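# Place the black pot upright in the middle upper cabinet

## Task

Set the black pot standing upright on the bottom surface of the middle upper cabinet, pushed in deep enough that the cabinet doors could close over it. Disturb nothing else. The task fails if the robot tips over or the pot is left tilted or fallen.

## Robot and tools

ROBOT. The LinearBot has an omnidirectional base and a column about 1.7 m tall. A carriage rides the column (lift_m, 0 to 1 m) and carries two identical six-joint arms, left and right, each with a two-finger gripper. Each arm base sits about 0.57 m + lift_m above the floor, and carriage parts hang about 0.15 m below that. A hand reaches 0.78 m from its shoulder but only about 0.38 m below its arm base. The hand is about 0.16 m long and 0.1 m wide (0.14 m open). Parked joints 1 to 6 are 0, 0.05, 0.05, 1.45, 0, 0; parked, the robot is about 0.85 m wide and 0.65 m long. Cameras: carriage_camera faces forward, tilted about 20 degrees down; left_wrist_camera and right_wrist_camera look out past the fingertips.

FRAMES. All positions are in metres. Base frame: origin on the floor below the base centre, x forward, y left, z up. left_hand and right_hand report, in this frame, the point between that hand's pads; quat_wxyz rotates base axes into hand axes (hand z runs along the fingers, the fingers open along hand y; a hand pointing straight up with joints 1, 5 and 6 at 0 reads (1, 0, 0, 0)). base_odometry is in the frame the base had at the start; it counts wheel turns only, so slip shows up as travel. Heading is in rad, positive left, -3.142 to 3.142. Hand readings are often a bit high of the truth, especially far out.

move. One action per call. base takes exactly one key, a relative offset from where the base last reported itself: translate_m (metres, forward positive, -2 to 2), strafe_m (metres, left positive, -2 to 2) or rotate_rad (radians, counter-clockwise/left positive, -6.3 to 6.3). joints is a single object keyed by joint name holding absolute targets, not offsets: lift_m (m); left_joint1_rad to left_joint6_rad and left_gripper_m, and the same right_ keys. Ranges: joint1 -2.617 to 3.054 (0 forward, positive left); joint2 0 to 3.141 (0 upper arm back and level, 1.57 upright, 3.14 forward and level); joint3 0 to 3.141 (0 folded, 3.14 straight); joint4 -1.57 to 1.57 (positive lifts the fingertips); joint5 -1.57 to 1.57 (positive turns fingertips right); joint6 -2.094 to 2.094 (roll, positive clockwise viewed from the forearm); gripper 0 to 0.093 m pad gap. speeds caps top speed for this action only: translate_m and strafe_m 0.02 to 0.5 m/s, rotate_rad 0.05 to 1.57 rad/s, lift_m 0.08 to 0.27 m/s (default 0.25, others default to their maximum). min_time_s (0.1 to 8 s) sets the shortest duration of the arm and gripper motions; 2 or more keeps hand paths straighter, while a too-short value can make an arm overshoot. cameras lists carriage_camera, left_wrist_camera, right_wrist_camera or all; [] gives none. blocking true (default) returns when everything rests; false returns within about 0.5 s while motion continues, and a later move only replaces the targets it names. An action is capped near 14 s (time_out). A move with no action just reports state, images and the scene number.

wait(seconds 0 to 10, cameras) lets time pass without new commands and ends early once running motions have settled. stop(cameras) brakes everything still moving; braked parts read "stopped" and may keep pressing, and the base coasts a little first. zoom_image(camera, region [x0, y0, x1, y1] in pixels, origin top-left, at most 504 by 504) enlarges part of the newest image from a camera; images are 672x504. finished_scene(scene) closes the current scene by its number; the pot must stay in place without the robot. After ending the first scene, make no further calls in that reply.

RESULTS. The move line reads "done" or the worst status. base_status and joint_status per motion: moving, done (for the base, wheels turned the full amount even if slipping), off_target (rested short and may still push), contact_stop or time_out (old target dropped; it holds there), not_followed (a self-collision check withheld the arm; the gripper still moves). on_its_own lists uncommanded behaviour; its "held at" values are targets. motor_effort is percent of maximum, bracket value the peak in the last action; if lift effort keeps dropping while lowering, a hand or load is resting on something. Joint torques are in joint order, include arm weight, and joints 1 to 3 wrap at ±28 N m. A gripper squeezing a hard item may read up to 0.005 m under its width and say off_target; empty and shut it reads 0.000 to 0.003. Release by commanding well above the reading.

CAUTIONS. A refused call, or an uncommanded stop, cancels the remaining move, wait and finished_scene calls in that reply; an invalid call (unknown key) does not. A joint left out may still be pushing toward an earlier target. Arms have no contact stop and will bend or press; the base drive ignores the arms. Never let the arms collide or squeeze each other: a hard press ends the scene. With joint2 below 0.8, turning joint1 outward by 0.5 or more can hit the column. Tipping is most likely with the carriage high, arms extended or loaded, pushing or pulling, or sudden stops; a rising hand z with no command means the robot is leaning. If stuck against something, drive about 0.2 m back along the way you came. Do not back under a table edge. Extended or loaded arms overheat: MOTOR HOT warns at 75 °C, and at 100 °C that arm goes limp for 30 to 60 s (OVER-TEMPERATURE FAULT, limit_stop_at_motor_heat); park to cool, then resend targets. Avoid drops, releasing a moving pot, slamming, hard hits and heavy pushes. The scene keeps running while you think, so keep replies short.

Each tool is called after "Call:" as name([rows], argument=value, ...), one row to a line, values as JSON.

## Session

Call:
move()

Scene clock: 0.00 s.
Joint torques (N m): no reading
base_odometry: x=+0.000 y=+0.000 heading=+0.000
base_status: not commanded
joint_positions: lift_m=+0.300 left_joint1_rad=+0.004 left_joint2_rad=+0.038 left_joint3_rad=+0.032 left_joint4_rad=+1.473 left_joint5_rad=+0.016 left_joint6_rad=-0.004 left_gripper_m=+0.09396 right_joint1_rad=-0.013 right_joint2_rad=+0.032 right_joint3_rad=+0.046 right_joint4_rad=+1.480 right_joint5_rad=-0.045 right_joint6_rad=-0.037 right_gripper_m=+0.09396
joint_status: not commanded
motor_effort: lift_m=+23 drive_wheels=-2
left_hand: x=+0.2498 y=+0.3008 z=+1.3029 quat_wxyz=(+0.999, +0.008, +0.052, +0.000) (m; base frame)
right_hand: x=+0.2419 y=-0.2959 z=+1.3066 quat_wxyz=(+0.999, -0.023, +0.038, -0.024) (m; base frame)
pictures: carriage_camera, left_wrist_camera, right_wrist_camera

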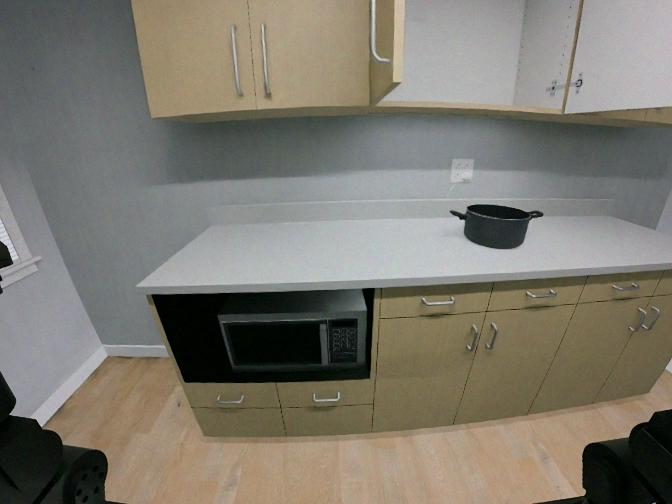

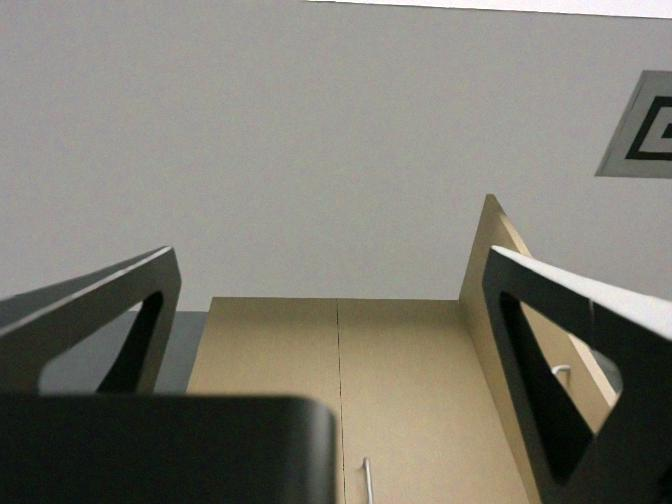

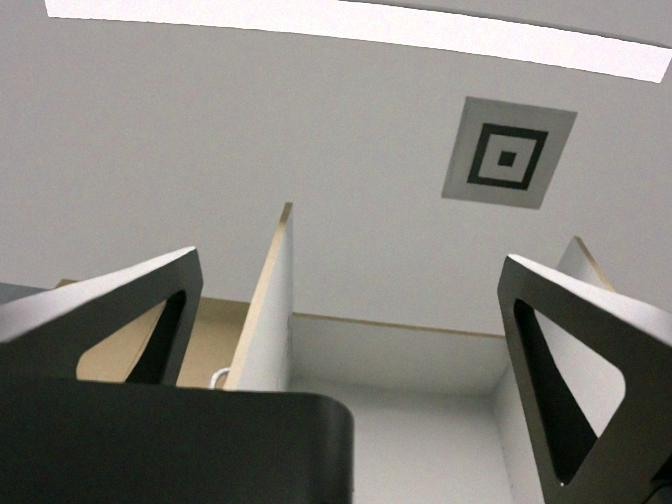

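Call:
zoom_image(camera="carriage_camera", region=[410, 170, 590, 290])

Scaled by 2.800 from the camera's 672x504 image, which has a finer 960x720 frame.

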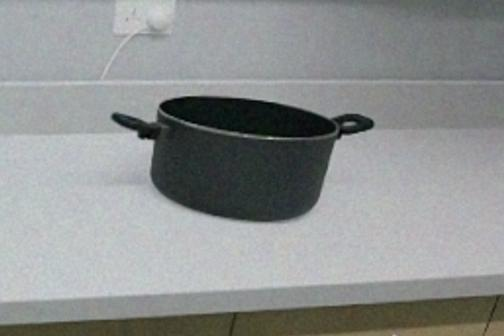

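Call:
move(base={"rotate_rad":0.08}, joints={"lift_m":0.192,"left_joint1_rad":-0.232,"left_joint2_rad":1.95,"left_joint3_rad":1.4,"left_joint4_rad":0.59,"left_joint5_rad":-0.24,"left_joint6_rad":-1.37,"left_gripper_m":0.06,"right_joint1_rad":0.385,"right_joint2_rad":1.835,"right_joint3_rad":1.247,"right_joint4_rad":0.635,"right_joint5_rad":0.39,"right_joint6_rad":1.37,"right_gripper_m":0.06})

Call:
move(base={"strafe_m":-0.75}, speeds={"strafe_m":0.4}, cameras=["all"])

Scene clock: 11.50 s.
Joint torques (N m): left_arm=[-0.43 -13.42 9.39 2.33 -0.09 -0.01] | right_arm=[0.03 -10.84 8.59 1.92 0.17 0.03]
move: done
base_odometry: x=+0.000 y=+0.000 heading=+0.080
base_status: done
joint_positions: lift_m=+0.192 left_joint1_rad=-0.228 left_joint2_rad=+1.957 left_joint3_rad=+1.370 left_joint4_rad=+0.588 left_joint5_rad=-0.226 left_joint6_rad=-1.358 left_gripper_m=+0.06013 right_joint1_rad=+0.383 right_joint2_rad=+1.840 right_joint3_rad=+1.213 right_joint4_rad=+0.633 right_joint5_rad=+0.375 right_joint6_rad=+1.355 right_gripper_m=+0.06011
joint_status: all done
motor_effort: lift_m=+21(22) drive_wheels=-5(11)
left_hand: x=+0.8162 y=+0.2055 z=+1.0388 quat_wxyz=(+0.550, -0.443, +0.550, -0.445) (m; base frame)
right_hand: x=+0.7657 y=-0.1535 z=+1.0403 quat_wxyz=(+0.550, +0.440, +0.551, +0.447) (m; base frame)
pictures: none

Scene clock: 15.27 s.
Joint torques (N m): left_arm=[-0.39 -13.45 9.4 2.35 -0.08 -0.01] | right_arm=[0.02 -10.66 8.61 1.92 0.14 0.07]
move: done
base_odometry: x=+0.059 y=-0.748 heading=+0.079
base_status: done
joint_positions: lift_m=+0.192 left_joint1_rad=-0.229 left_joint2_rad=+1.957 left_joint3_rad=+1.370 left_joint4_rad=+0.587 left_joint5_rad=-0.229 left_joint6_rad=-1.360 left_gripper_m=+0.06013 right_joint1_rad=+0.383 right_joint2_rad=+1.840 right_joint3_rad=+1.213 right_joint4_rad=+0.631 right_joint5_rad=+0.378 right_joint6_rad=+1.356 right_gripper_m=+0.06011
joint_status: not commanded
motor_effort: lift_m=+21(21) drive_wheels=-3(10)
left_hand: x=+0.8161 y=+0.2055 z=+1.0386 quat_wxyz=(+0.550, -0.444, +0.550, -0.445) (m; base frame)
right_hand: x=+0.7656 y=-0.1536 z=+1.0399 quat_wxyz=(+0.550, +0.442, +0.551, +0.446) (m; base frame)
pictures: carriage_camera, left_wrist_camera, right_wrist_camera

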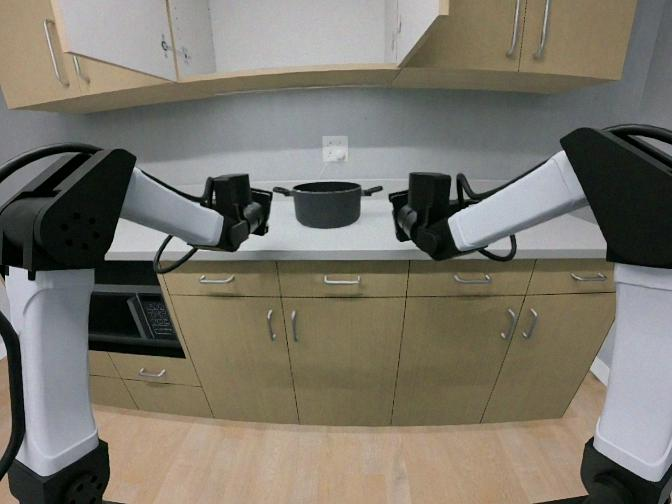

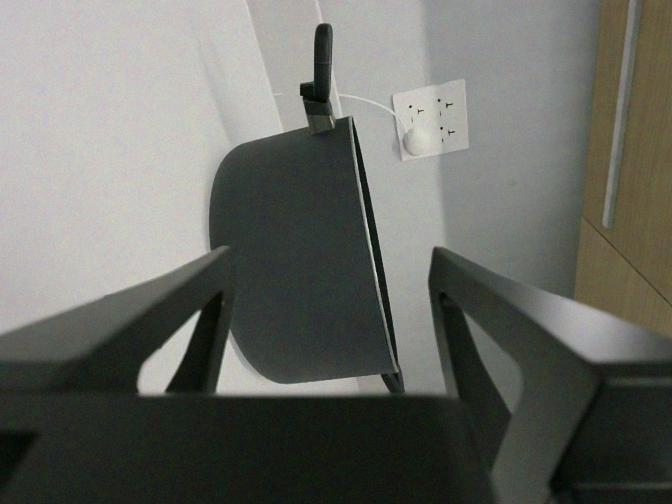

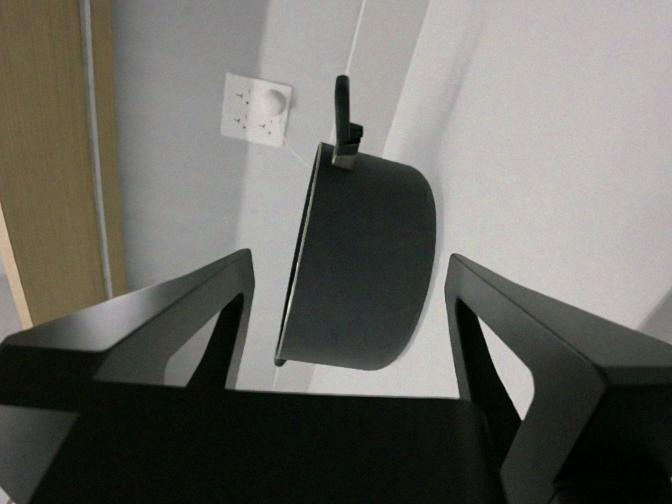

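Call:
move(base={"translate_m":0.15}, joints={"left_joint1_rad":-0.185,"left_joint2_rad":1.86,"left_joint3_rad":1.255,"left_joint4_rad":0.614,"left_joint5_rad":-0.19,"right_joint1_rad":0.409,"right_joint2_rad":1.928,"right_joint3_rad":1.375,"right_joint4_rad":0.592,"right_joint5_rad":0.42}, speeds={"translate_m":0.3}, cameras=["all"])

Scene clock: 21.27 s.
Joint torques (N m): left_arm=[-0.03 -16.2 6.31 2.6 0.13 -0.01] | right_arm=[-0.01 -11.33 8.83 1.9 0.16 0.07]
move: done
base_odometry: x=+0.209 y=-0.736 heading=+0.079
base_status: done
joint_positions: lift_m=+0.192 left_joint1_rad=-0.186 left_joint2_rad=+1.901 left_joint3_rad=+1.257 left_joint4_rad=+0.591 left_joint5_rad=-0.203 left_joint6_rad=-1.360 left_gripper_m=+0.06013 right_joint1_rad=+0.408 right_joint2_rad=+1.929 right_joint3_rad=+1.340 right_joint4_rad=+0.587 right_joint5_rad=+0.407 right_joint6_rad=+1.356 right_gripper_m=+0.06011
joint_status: all done
motor_effort: lift_m=+21(21) drive_wheels=-5(13)
left_hand: x=+0.8008 y=+0.2305 z=+1.0176 quat_wxyz=(+0.541, -0.458, +0.562, -0.425) (m; base frame)
right_hand: x=+0.7856 y=-0.1354 z=+1.0403 quat_wxyz=(+0.550, +0.444, +0.552, +0.443) (m; base frame)
pictures: carriage_camera, left_wrist_camera, right_wrist_camera

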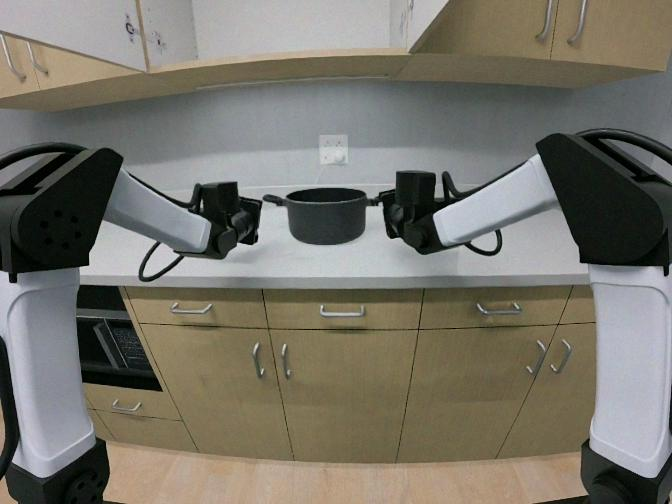

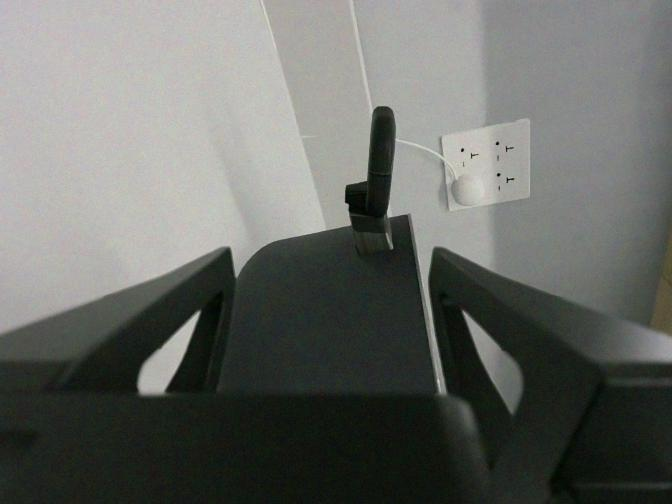

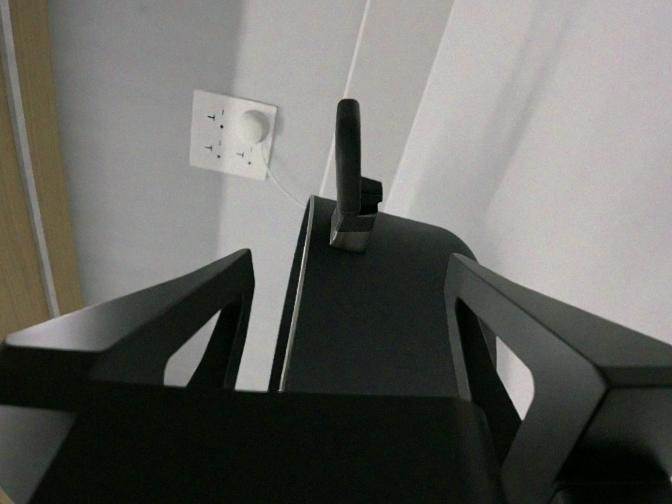

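Call:
move(base={"translate_m":0.075}, joints={"left_joint2_rad":1.953,"left_joint3_rad":1.405,"left_joint4_rad":0.592}, speeds={"translate_m":0.15}, cameras=["all"])

Scene clock: 28.70 s.
Joint torques (N m): left_arm=[-0.1 -12.9 9.17 2.41 0.13 0] | right_arm=[0.06 -11.48 8.77 1.99 0.12 0.04]
move: done
base_odometry: x=+0.284 y=-0.730 heading=+0.078
base_status: done
joint_positions: lift_m=+0.192 left_joint1_rad=-0.186 left_joint2_rad=+1.955 left_joint3_rad=+1.377 left_joint4_rad=+0.585 left_joint5_rad=-0.202 left_joint6_rad=-1.361 left_gripper_m=+0.06013 right_joint1_rad=+0.408 right_joint2_rad=+1.930 right_joint3_rad=+1.340 right_joint4_rad=+0.584 right_joint5_rad=+0.407 right_joint6_rad=+1.356 right_gripper_m=+0.06011
joint_status: all done
motor_effort: lift_m=+21(21) drive_wheels=-6(12)
left_hand: x=+0.8201 y=+0.2267 z=+1.0429 quat_wxyz=(+0.555, -0.448, +0.544, -0.442) (m; base frame)
right_hand: x=+0.7858 y=-0.1355 z=+1.0391 quat_wxyz=(+0.550, +0.444, +0.553, +0.442) (m; base frame)
pictures: carriage_camera, left_wrist_camera, right_wrist_camera

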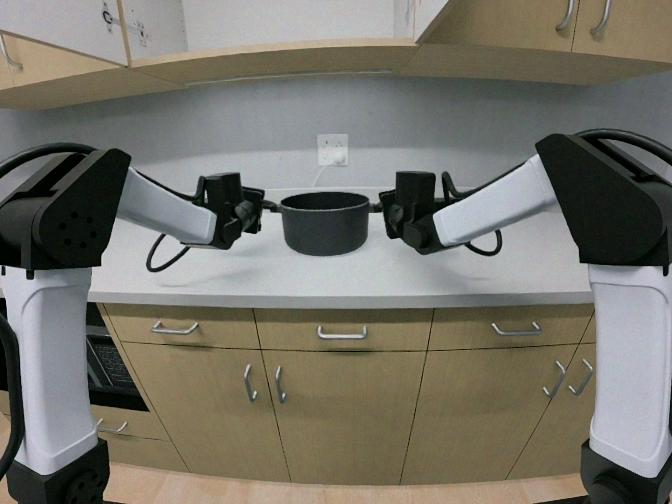

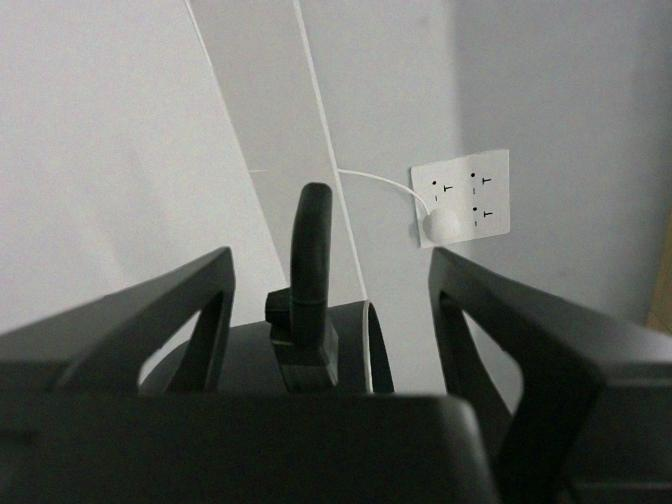

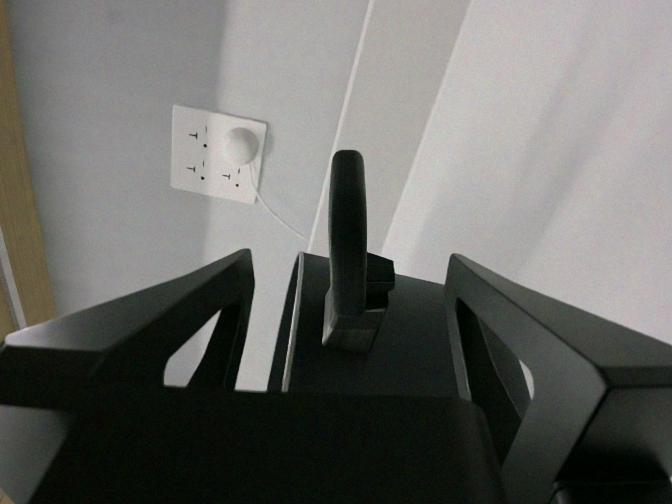

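Call:
move(base={"translate_m":0.027}, joints={"lift_m":0.187}, speeds={"translate_m":0.12})

Call:
move(joints={"left_gripper_m":0.002,"right_gripper_m":0.002}, min_time_s=1.6, cameras=["left_wrist_camera","right_wrist_camera"])

Scene clock: 34.37 s.
Joint torques (N m): left_arm=[-0.16 -13.45 9.02 2.45 0.14 0] | right_arm=[0.01 -11.95 8.42 2 0.11 0.04]
move: done
base_odometry: x=+0.310 y=-0.729 heading=+0.078
base_status: done
joint_positions: lift_m=+0.187 left_joint1_rad=-0.185 left_joint2_rad=+1.959 left_joint3_rad=+1.379 left_joint4_rad=+0.580 left_joint5_rad=-0.202 left_joint6_rad=-1.361 left_gripper_m=+0.06013 right_joint1_rad=+0.408 right_joint2_rad=+1.934 right_joint3_rad=+1.344 right_joint4_rad=+0.580 right_joint5_rad=+0.408 right_joint6_rad=+1.357 right_gripper_m=+0.06011
joint_status: all done
motor_effort: lift_m=+20(21) drive_wheels=+0(11)
left_hand: x=+0.8210 y=+0.2267 z=+1.0357 quat_wxyz=(+0.554, -0.449, +0.546, -0.441) (m; base frame)
right_hand: x=+0.7866 y=-0.1353 z=+1.0330 quat_wxyz=(+0.549, +0.445, +0.554, +0.440) (m; base frame)
pictures: none

Scene clock: 36.27 s.
Joint torques (N m): left_arm=[-0.06 -13.42 9.01 2.46 0.15 -0.15] | right_arm=[0.09 -11.85 8.21 1.91 0.14 0.24]
move: off_target
base_odometry: x=+0.310 y=-0.729 heading=+0.078
base_status: not commanded
joint_positions: lift_m=+0.187 left_joint1_rad=-0.185 left_joint2_rad=+1.959 left_joint3_rad=+1.379 left_joint4_rad=+0.581 left_joint5_rad=-0.202 left_joint6_rad=-1.347 left_gripper_m=+0.01124 right_joint1_rad=+0.408 right_joint2_rad=+1.934 right_joint3_rad=+1.347 right_joint4_rad=+0.589 right_joint5_rad=+0.408 right_joint6_rad=+1.338 right_gripper_m=+0.01113
joint_status: left_gripper_m off_target (ended at +0.01126, target +0.00200); right_gripper_m off_target (ended at +0.01115, target +0.00200)
motor_effort: lift_m=+20(21) drive_wheels=-1(5)
left_hand: x=+0.8210 y=+0.2267 z=+1.0359 quat_wxyz=(+0.557, -0.445, +0.548, -0.437) (m; base frame)
right_hand: x=+0.7869 y=-0.1352 z=+1.0368 quat_wxyz=(+0.555, +0.439, +0.553, +0.439) (m; base frame)
pictures: left_wrist_camera, right_wrist_camera

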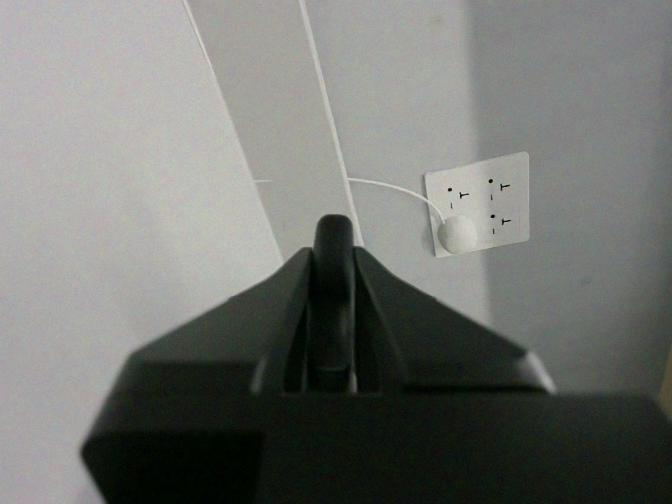

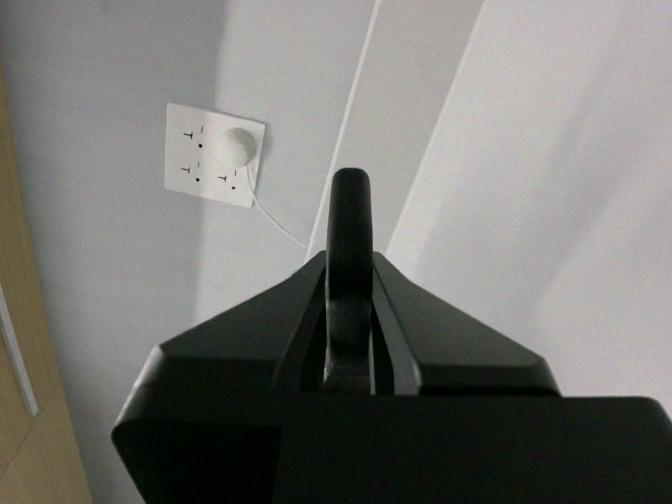

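Call:
move(joints={"lift_m":0.275,"left_joint2_rad":1.878,"left_joint4_rad":0.75,"right_joint2_rad":1.858,"right_joint4_rad":0.75}, speeds={"lift_m":0.12}, min_time_s=0.7)

Call:
move(base={"translate_m":-0.165}, joints={"lift_m":0.73}, speeds={"lift_m":0.22,"translate_m":0.3}, cameras=["carriage_camera"])

Scene clock: 38.63 s.
Joint torques (N m): left_arm=[0.03 -21.71 9.5 4.36 0.1 -0.12] | right_arm=[0.06 -19.37 8.35 3.89 0.17 -0.03]
move: off_target
base_odometry: x=+0.310 y=-0.729 heading=+0.078
base_status: not commanded
joint_positions: lift_m=+0.275 left_joint1_rad=-0.185 left_joint2_rad=+1.966 left_joint3_rad=+1.374 left_joint4_rad=+0.569 left_joint5_rad=-0.199 left_joint6_rad=-1.350 left_gripper_m=+0.01104 right_joint1_rad=+0.408 right_joint2_rad=+1.938 right_joint3_rad=+1.345 right_joint4_rad=+0.564 right_joint5_rad=+0.408 right_joint6_rad=+1.362 right_gripper_m=+0.01108
joint_status: left_joint4_rad off_target (ended at +0.569, target +0.750); right_joint4_rad off_target (ended at +0.564, target +0.750); the others done
motor_effort: lift_m=+25(29) drive_wheels=+0(6)
left_hand: x=+0.8216 y=+0.2261 z=+1.1138 quat_wxyz=(+0.550, -0.449, +0.556, -0.432) (m; base frame)
right_hand: x=+0.7873 y=-0.1350 z=+1.1150 quat_wxyz=(+0.545, +0.448, +0.559, +0.436) (m; base frame)
pictures: none

Scene clock: 41.20 s.
Joint torques (N m): left_arm=[0.08 -23.69 13.15 7.12 -0.04 -1.37] | right_arm=[0.03 25.22 15.64 4.99 2.48 -5.34]
move: done
base_odometry: x=+0.146 y=-0.742 heading=+0.078
base_status: done
joint_positions: lift_m=+0.729 left_joint1_rad=-0.187 left_joint2_rad=+1.985 left_joint3_rad=+1.333 left_joint4_rad=+0.319 left_joint5_rad=-0.189 left_joint6_rad=-1.238 left_gripper_m=+0.01291 right_joint1_rad=+0.408 right_joint2_rad=+2.176 right_joint3_rad=+1.237 right_joint4_rad=+0.456 right_joint5_rad=+0.217 right_joint6_rad=+1.844 right_gripper_m=+0.01108
joint_status: all done
motor_effort: lift_m=+31(34) drive_wheels=-5(13)
left_hand: x=+0.8073 y=+0.2262 z=+1.4766 quat_wxyz=(+0.487, -0.454, +0.674, -0.319) (m; base frame)
right_hand: x=+0.7694 y=-0.1079 z=+1.3580 quat_wxyz=(+0.305, +0.602, +0.604, +0.425) (m; base frame)
pictures: carriage_camera

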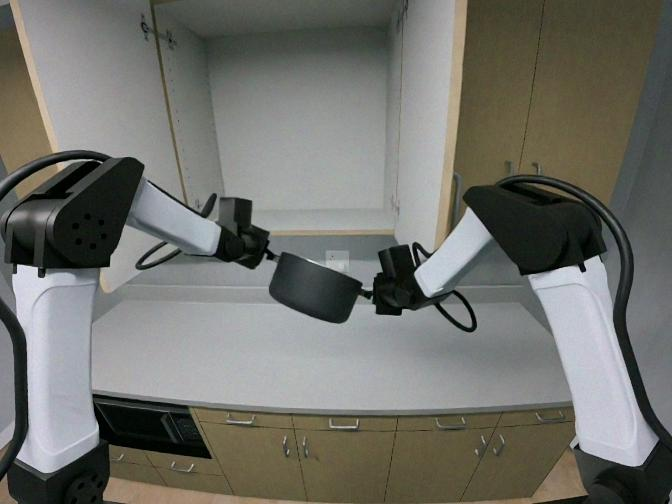

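Call:
move(joints={"lift_m":0.45}, speeds={"lift_m":0.15}, cameras=["all"])

Scene clock: 44.53 s.
Joint torques (N m): left_arm=[-0.05 -22.84 12.75 4.33 -0.06 -0.05] | right_arm=[0.34 -20.85 11.81 3.91 0.24 -0.34]
move: done
base_odometry: x=+0.146 y=-0.742 heading=+0.077
base_status: not commanded
joint_positions: lift_m=+0.450 left_joint1_rad=-0.186 left_joint2_rad=+1.977 left_joint3_rad=+1.337 left_joint4_rad=+0.569 left_joint5_rad=-0.182 left_joint6_rad=-1.355 left_gripper_m=+0.01107 right_joint1_rad=+0.403 right_joint2_rad=+1.952 right_joint3_rad=+1.299 right_joint4_rad=+0.564 right_joint5_rad=+0.403 right_joint6_rad=+1.393 right_gripper_m=+0.01107
joint_status: all done
on_its_own: left_joint4_rad moved +0.251 toward your old target +0.750; right_joint4_rad moved +0.108 toward your old target +0.750
motor_effort: lift_m=+23(25) drive_wheels=-4(6)
left_hand: x=+0.8193 y=+0.2232 z=+1.2648 quat_wxyz=(+0.533, -0.454, +0.573, -0.425) (m; base frame)
right_hand: x=+0.7851 y=-0.1376 z=+1.2610 quat_wxyz=(+0.528, +0.462, +0.572, +0.426) (m; base frame)
pictures: carriage_camera, left_wrist_camera, right_wrist_camera

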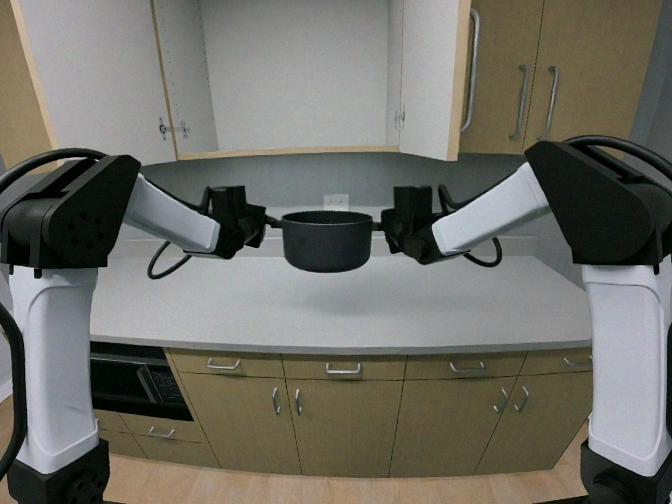

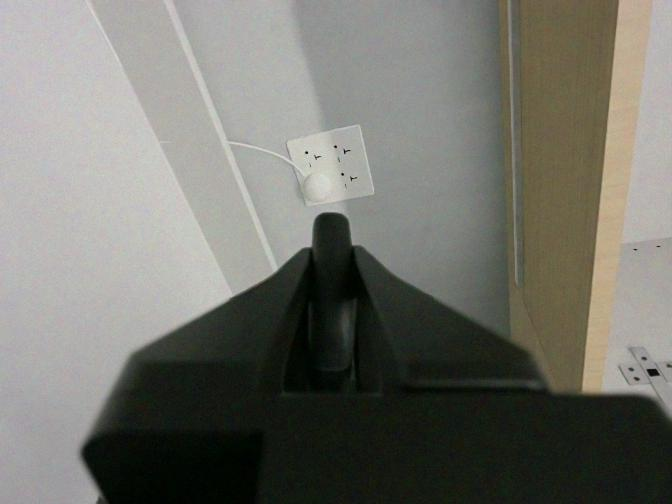

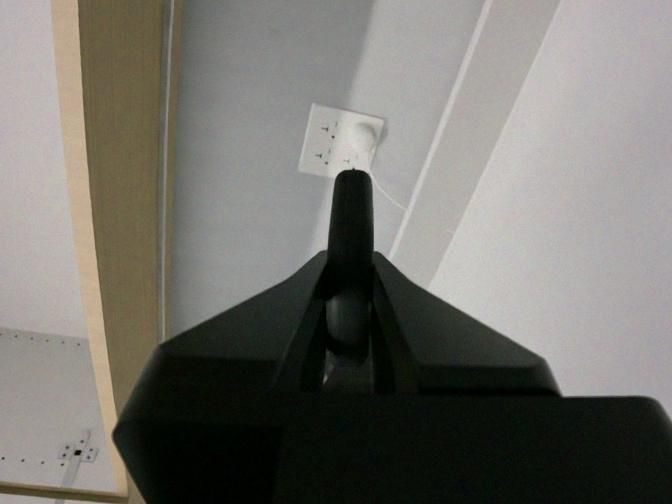

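Call:
move(base={"strafe_m":0.15}, joints={"lift_m":0.48,"left_joint3_rad":1.44,"right_joint3_rad":1.415,"left_joint4_rad":0.78,"right_joint4_rad":0.78}, speeds={"strafe_m":0.2}, min_time_s=1, cameras=["carriage_camera"])

Scene clock: 47.93 s.
Joint torques (N m): left_arm=[-0.13 -21.64 13.31 4.42 -0.07 -0.05] | right_arm=[-0.02 -19.37 12.38 4.02 0.07 -0.08]
move: off_target
base_odometry: x=+0.134 y=-0.592 heading=+0.078
base_status: done
joint_positions: lift_m=+0.480 left_joint1_rad=-0.185 left_joint2_rad=+1.965 left_joint3_rad=+1.366 left_joint4_rad=+0.592 left_joint5_rad=-0.179 left_joint6_rad=-1.355 left_gripper_m=+0.01106 right_joint1_rad=+0.406 right_joint2_rad=+1.939 right_joint3_rad=+1.332 right_joint4_rad=+0.583 right_joint5_rad=+0.416 right_joint6_rad=+1.368 right_gripper_m=+0.01107
joint_status: left_joint3_rad off_target (ended at +1.366, target +1.440); left_joint4_rad off_target (ended at +0.592, target +0.780); right_joint3_rad off_target (ended at +1.332, target +1.415); right_joint4_rad off_target (ended at +0.584, target +0.780); the others done
motor_effort: lift_m=+25(30) drive_wheels=-4(9)
left_hand: x=+0.8210 y=+0.2233 z=+1.3207 quat_wxyz=(+0.548, -0.443, +0.554, -0.443) (m; base frame)
right_hand: x=+0.7866 y=-0.1378 z=+1.3181 quat_wxyz=(+0.547, +0.452, +0.553, +0.437) (m; base frame)
pictures: carriage_camera

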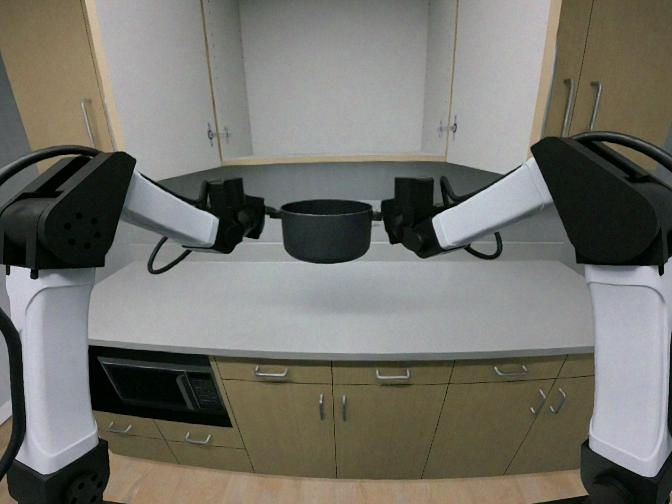

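Call:
move(joints={"lift_m":0.735}, speeds={"lift_m":0.22}, cameras=["carriage_camera"])

Scene clock: 50.93 s.
Joint torques (N m): left_arm=[-0.09 -21.35 12.07 4.28 -0.07 -0.13] | right_arm=[0.16 -19.29 11.33 3.89 0.06 -0.01]
move: done
base_odometry: x=+0.134 y=-0.592 heading=+0.078
base_status: not commanded
joint_positions: lift_m=+0.735 left_joint1_rad=-0.185 left_joint2_rad=+1.963 left_joint3_rad=+1.381 left_joint4_rad=+0.605 left_joint5_rad=-0.179 left_joint6_rad=-1.350 left_gripper_m=+0.01106 right_joint1_rad=+0.406 right_joint2_rad=+1.938 right_joint3_rad=+1.345 right_joint4_rad=+0.597 right_joint5_rad=+0.416 right_joint6_rad=+1.361 right_gripper_m=+0.01107
joint_status: all done
motor_effort: lift_m=+25(30) drive_wheels=-3(4)
left_hand: x=+0.8219 y=+0.2231 z=+1.5876 quat_wxyz=(+0.556, -0.436, +0.546, -0.450) (m; base frame)
right_hand: x=+0.7876 y=-0.1374 z=+1.5826 quat_wxyz=(+0.553, +0.447, +0.546, +0.443) (m; base frame)
pictures: carriage_camera

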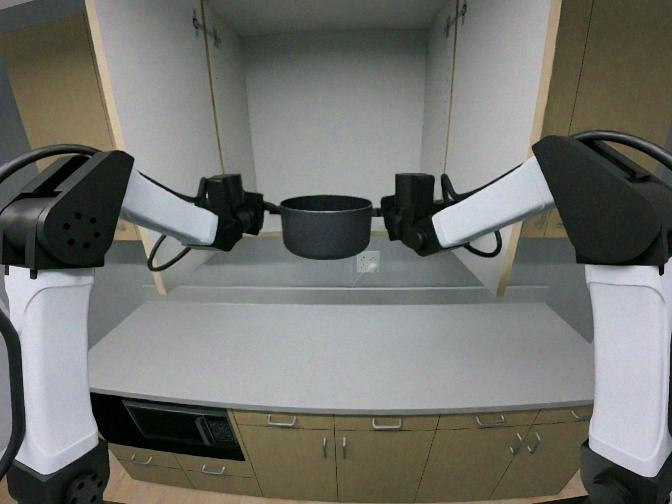

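Call:
move(base={"translate_m":0.37}, speeds={"translate_m":0.25}, cameras=["all"])

Scene clock: 55.00 s.
Joint torques (N m): left_arm=[-0.12 -21.39 12.08 4.35 -0.07 -0.13] | right_arm=[0.14 -19.32 11.4 3.9 0.05 0]
move: done
base_odometry: x=+0.503 y=-0.563 heading=+0.078
base_status: done
joint_positions: lift_m=+0.735 left_joint1_rad=-0.185 left_joint2_rad=+1.963 left_joint3_rad=+1.381 left_joint4_rad=+0.599 left_joint5_rad=-0.179 left_joint6_rad=-1.350 left_gripper_m=+0.01106 right_joint1_rad=+0.406 right_joint2_rad=+1.938 right_joint3_rad=+1.345 right_joint4_rad=+0.592 right_joint5_rad=+0.416 right_joint6_rad=+1.361 right_gripper_m=+0.01107
joint_status: not commanded
motor_effort: lift_m=+25(25) drive_wheels=-7(11)
left_hand: x=+0.8219 y=+0.2231 z=+1.5861 quat_wxyz=(+0.555, -0.437, +0.548, -0.448) (m; base frame)
right_hand: x=+0.7876 y=-0.1374 z=+1.5815 quat_wxyz=(+0.552, +0.448, +0.548, +0.442) (m; base frame)
pictures: carriage_camera, left_wrist_camera, right_wrist_camera

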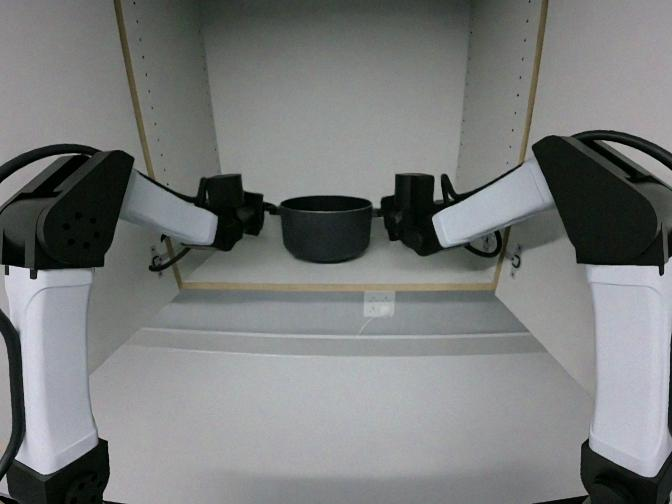

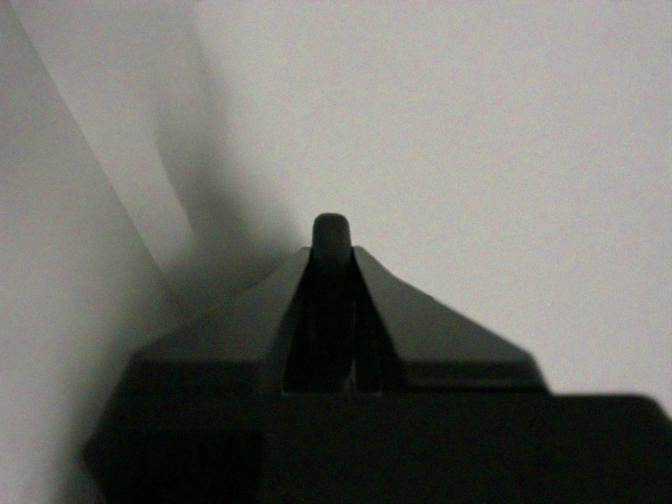

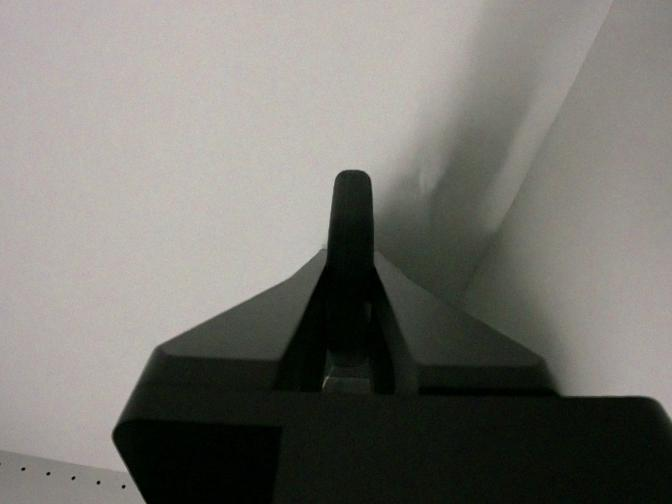

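Call:
move(base={"translate_m":0.035}, speeds={"translate_m":0.12})

Call:
move(joints={"lift_m":0.69,"left_joint2_rad":1.953,"left_joint3_rad":1.405,"left_joint4_rad":0.6,"right_joint2_rad":1.928,"right_joint3_rad":1.375,"right_joint4_rad":0.61}, speeds={"lift_m":0.08}, min_time_s=1.8, cameras=["carriage_camera"])

Scene clock: 57.17 s.
Joint torques (N m): left_arm=[-0.21 -21.01 12.05 4.53 -0.04 -0.13] | right_arm=[-0.5 -18.32 11.33 4.17 -0.27 0]
move: done
base_odometry: x=+0.538 y=-0.560 heading=+0.079
base_status: done
joint_positions: lift_m=+0.735 left_joint1_rad=-0.185 left_joint2_rad=+1.959 left_joint3_rad=+1.381 left_joint4_rad=+0.583 left_joint5_rad=-0.183 left_joint6_rad=-1.349 left_gripper_m=+0.01106 right_joint1_rad=+0.414 right_joint2_rad=+1.928 right_joint3_rad=+1.345 right_joint4_rad=+0.570 right_joint5_rad=+0.445 right_joint6_rad=+1.361 right_gripper_m=+0.01107
joint_status: not commanded
motor_effort: lift_m=+25(25) drive_wheels=+5(11)
left_hand: x=+0.8213 y=+0.2240 z=+1.5843 quat_wxyz=(+0.553, -0.440, +0.551, -0.443) (m; base frame)
right_hand: x=+0.7848 y=-0.1385 z=+1.5817 quat_wxyz=(+0.554, +0.454, +0.547, +0.432) (m; base frame)
pictures: none

Scene clock: 59.27 s.
Joint torques (N m): left_arm=[-0.13 -12.79 8.79 2.06 -0.04 -0.13] | right_arm=[-0.47 -10.71 8.16 1.77 -0.18 0.35]
move: done
base_odometry: x=+0.538 y=-0.560 heading=+0.079
base_status: not commanded
joint_positions: lift_m=+0.690 left_joint1_rad=-0.185 left_joint2_rad=+1.954 left_joint3_rad=+1.382 left_joint4_rad=+0.622 left_joint5_rad=-0.183 left_joint6_rad=-1.348 left_gripper_m=+0.01105 right_joint1_rad=+0.414 right_joint2_rad=+1.924 right_joint3_rad=+1.347 right_joint4_rad=+0.616 right_joint5_rad=+0.435 right_joint6_rad=+1.329 right_gripper_m=+0.01107
joint_status: all done
motor_effort: lift_m=+21(22) drive_wheels=+2(5)
left_hand: x=+0.8202 y=+0.2241 z=+1.5529 quat_wxyz=(+0.564, -0.432, +0.537, -0.455) (m; base frame)
right_hand: x=+0.7842 y=-0.1370 z=+1.5513 quat_wxyz=(+0.568, +0.439, +0.539, +0.442) (m; base frame)
pictures: carriage_camera

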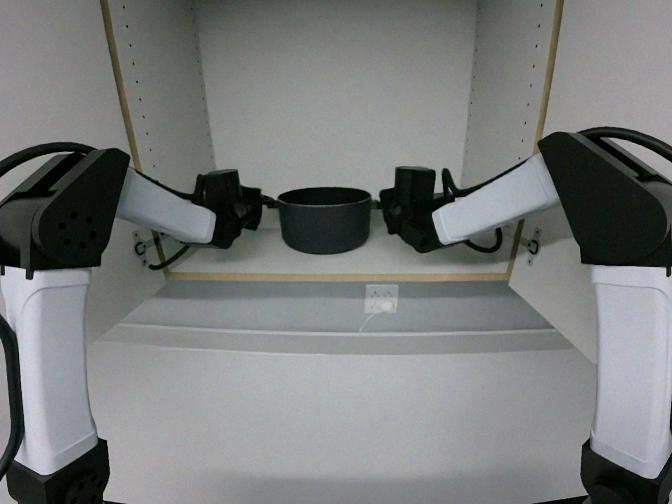

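Call:
move(joints={"lift_m":0.699}, speeds={"lift_m":0.08})

Call:
move(joints={"left_gripper_m":0.07,"right_gripper_m":0.07}, min_time_s=1.3, cameras=["all"])

Scene clock: 61.00 s.
Joint torques (N m): left_arm=[-0.13 -12.96 8.76 2.41 -0.03 -0.13] | right_arm=[-0.47 -10.93 8.13 2.12 -0.19 0.34]
move: done
base_odometry: x=+0.538 y=-0.560 heading=+0.079
base_status: not commanded
joint_positions: lift_m=+0.699 left_joint1_rad=-0.185 left_joint2_rad=+1.954 left_joint3_rad=+1.382 left_joint4_rad=+0.591 left_joint5_rad=-0.183 left_joint6_rad=-1.348 left_gripper_m=+0.01104 right_joint1_rad=+0.414 right_joint2_rad=+1.925 right_joint3_rad=+1.347 right_joint4_rad=+0.587 right_joint5_rad=+0.435 right_joint6_rad=+1.334 right_gripper_m=+0.01107
joint_status: all done
motor_effort: lift_m=+24(27) drive_wheels=+3(3)
left_hand: x=+0.8205 y=+0.2241 z=+1.5535 quat_wxyz=(+0.556, -0.438, +0.547, -0.447) (m; base frame)
right_hand: x=+0.7845 y=-0.1370 z=+1.5526 quat_wxyz=(+0.562, +0.443, +0.548, +0.434) (m; base frame)
pictures: none

Scene clock: 62.60 s.
Joint torques (N m): left_arm=[-0.18 -12.93 8.8 2.52 0 0] | right_arm=[-0.38 -10.88 8.2 2.09 -0.18 0.05]
move: done
base_odometry: x=+0.538 y=-0.560 heading=+0.079
base_status: not commanded
joint_positions: lift_m=+0.699 left_joint1_rad=-0.185 left_joint2_rad=+1.955 left_joint3_rad=+1.382 left_joint4_rad=+0.583 left_joint5_rad=-0.186 left_joint6_rad=-1.360 left_gripper_m=+0.06989 right_joint1_rad=+0.414 right_joint2_rad=+1.925 right_joint3_rad=+1.347 right_joint4_rad=+0.588 right_joint5_rad=+0.434 right_joint6_rad=+1.356 right_gripper_m=+0.06991
joint_status: all done
motor_effort: lift_m=+24(24) drive_wheels=+1(3)
left_hand: x=+0.8206 y=+0.2246 z=+1.5515 quat_wxyz=(+0.553, -0.443, +0.546, -0.447) (m; base frame)
right_hand: x=+0.7845 y=-0.1368 z=+1.5529 quat_wxyz=(+0.557, +0.448, +0.542, +0.441) (m; base frame)
pictures: carriage_camera, left_wrist_camera, right_wrist_camera

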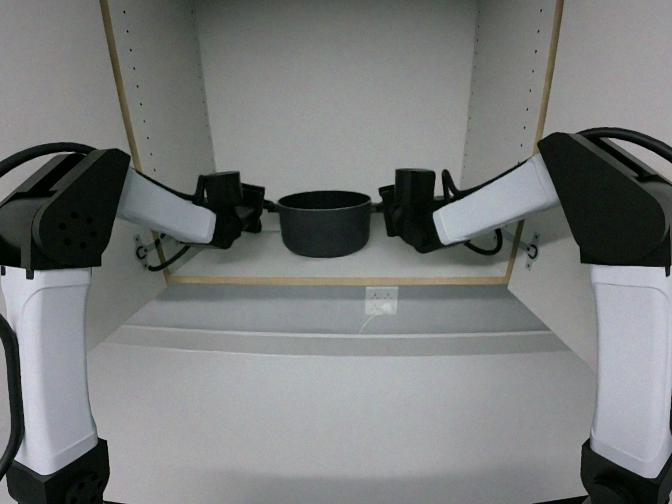

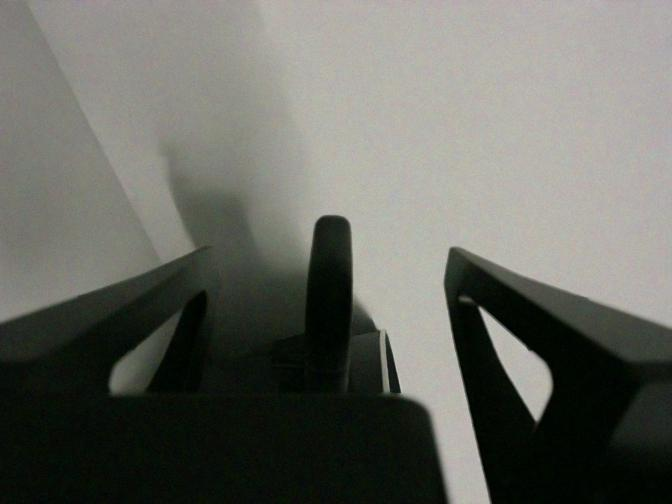

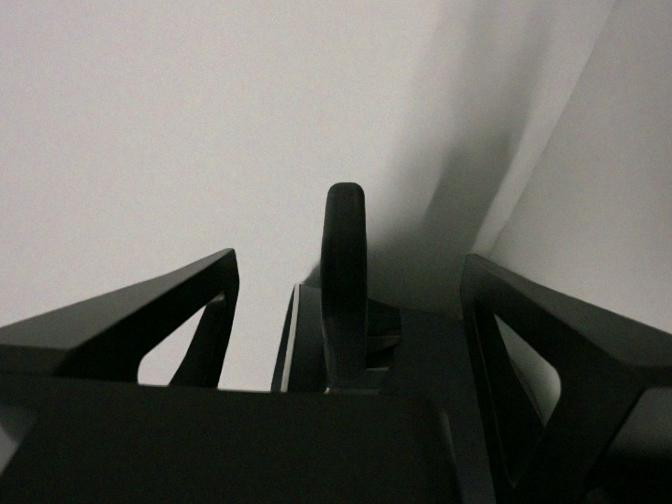

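Released cleanly; back out and check.

Call:
move(base={"translate_m":-0.15}, speeds={"translate_m":0.25}, cameras=["carriage_camera"])

Scene clock: 65.50 s.
Joint torques (N m): left_arm=[-0.13 -12.97 8.79 2.5 0.01 -0.02] | right_arm=[-0.4 -11.22 8.14 2.06 -0.12 0.06]
move: done
base_odometry: x=+0.388 y=-0.572 heading=+0.079
base_status: done
joint_positions: lift_m=+0.699 left_joint1_rad=-0.185 left_joint2_rad=+1.955 left_joint3_rad=+1.382 left_joint4_rad=+0.584 left_joint5_rad=-0.186 left_joint6_rad=-1.360 left_gripper_m=+0.06989 right_joint1_rad=+0.413 right_joint2_rad=+1.928 right_joint3_rad=+1.347 right_joint4_rad=+0.591 right_joint5_rad=+0.432 right_joint6_rad=+1.356 right_gripper_m=+0.06991
joint_status: not commanded
motor_effort: lift_m=+24(24) drive_wheels=-5(14)
left_hand: x=+0.8206 y=+0.2246 z=+1.5516 quat_wxyz=(+0.553, -0.443, +0.546, -0.447) (m; base frame)
right_hand: x=+0.7851 y=-0.1367 z=+1.5519 quat_wxyz=(+0.557, +0.448, +0.543, +0.441) (m; base frame)
pictures: carriage_camera

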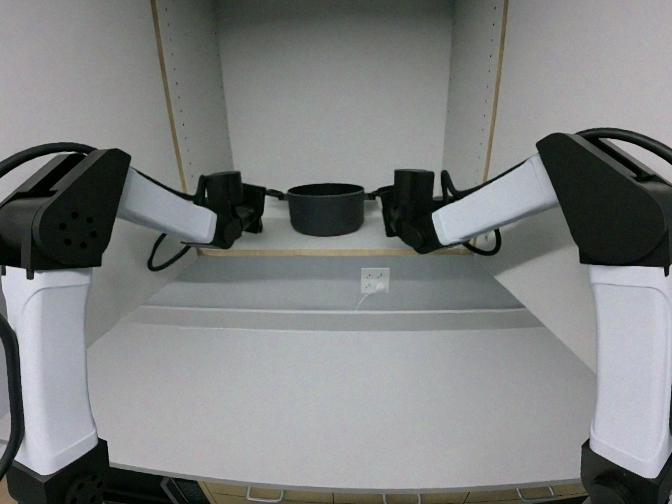

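Call:
finished_scene(scene=3)

The scene is finished: the task was done.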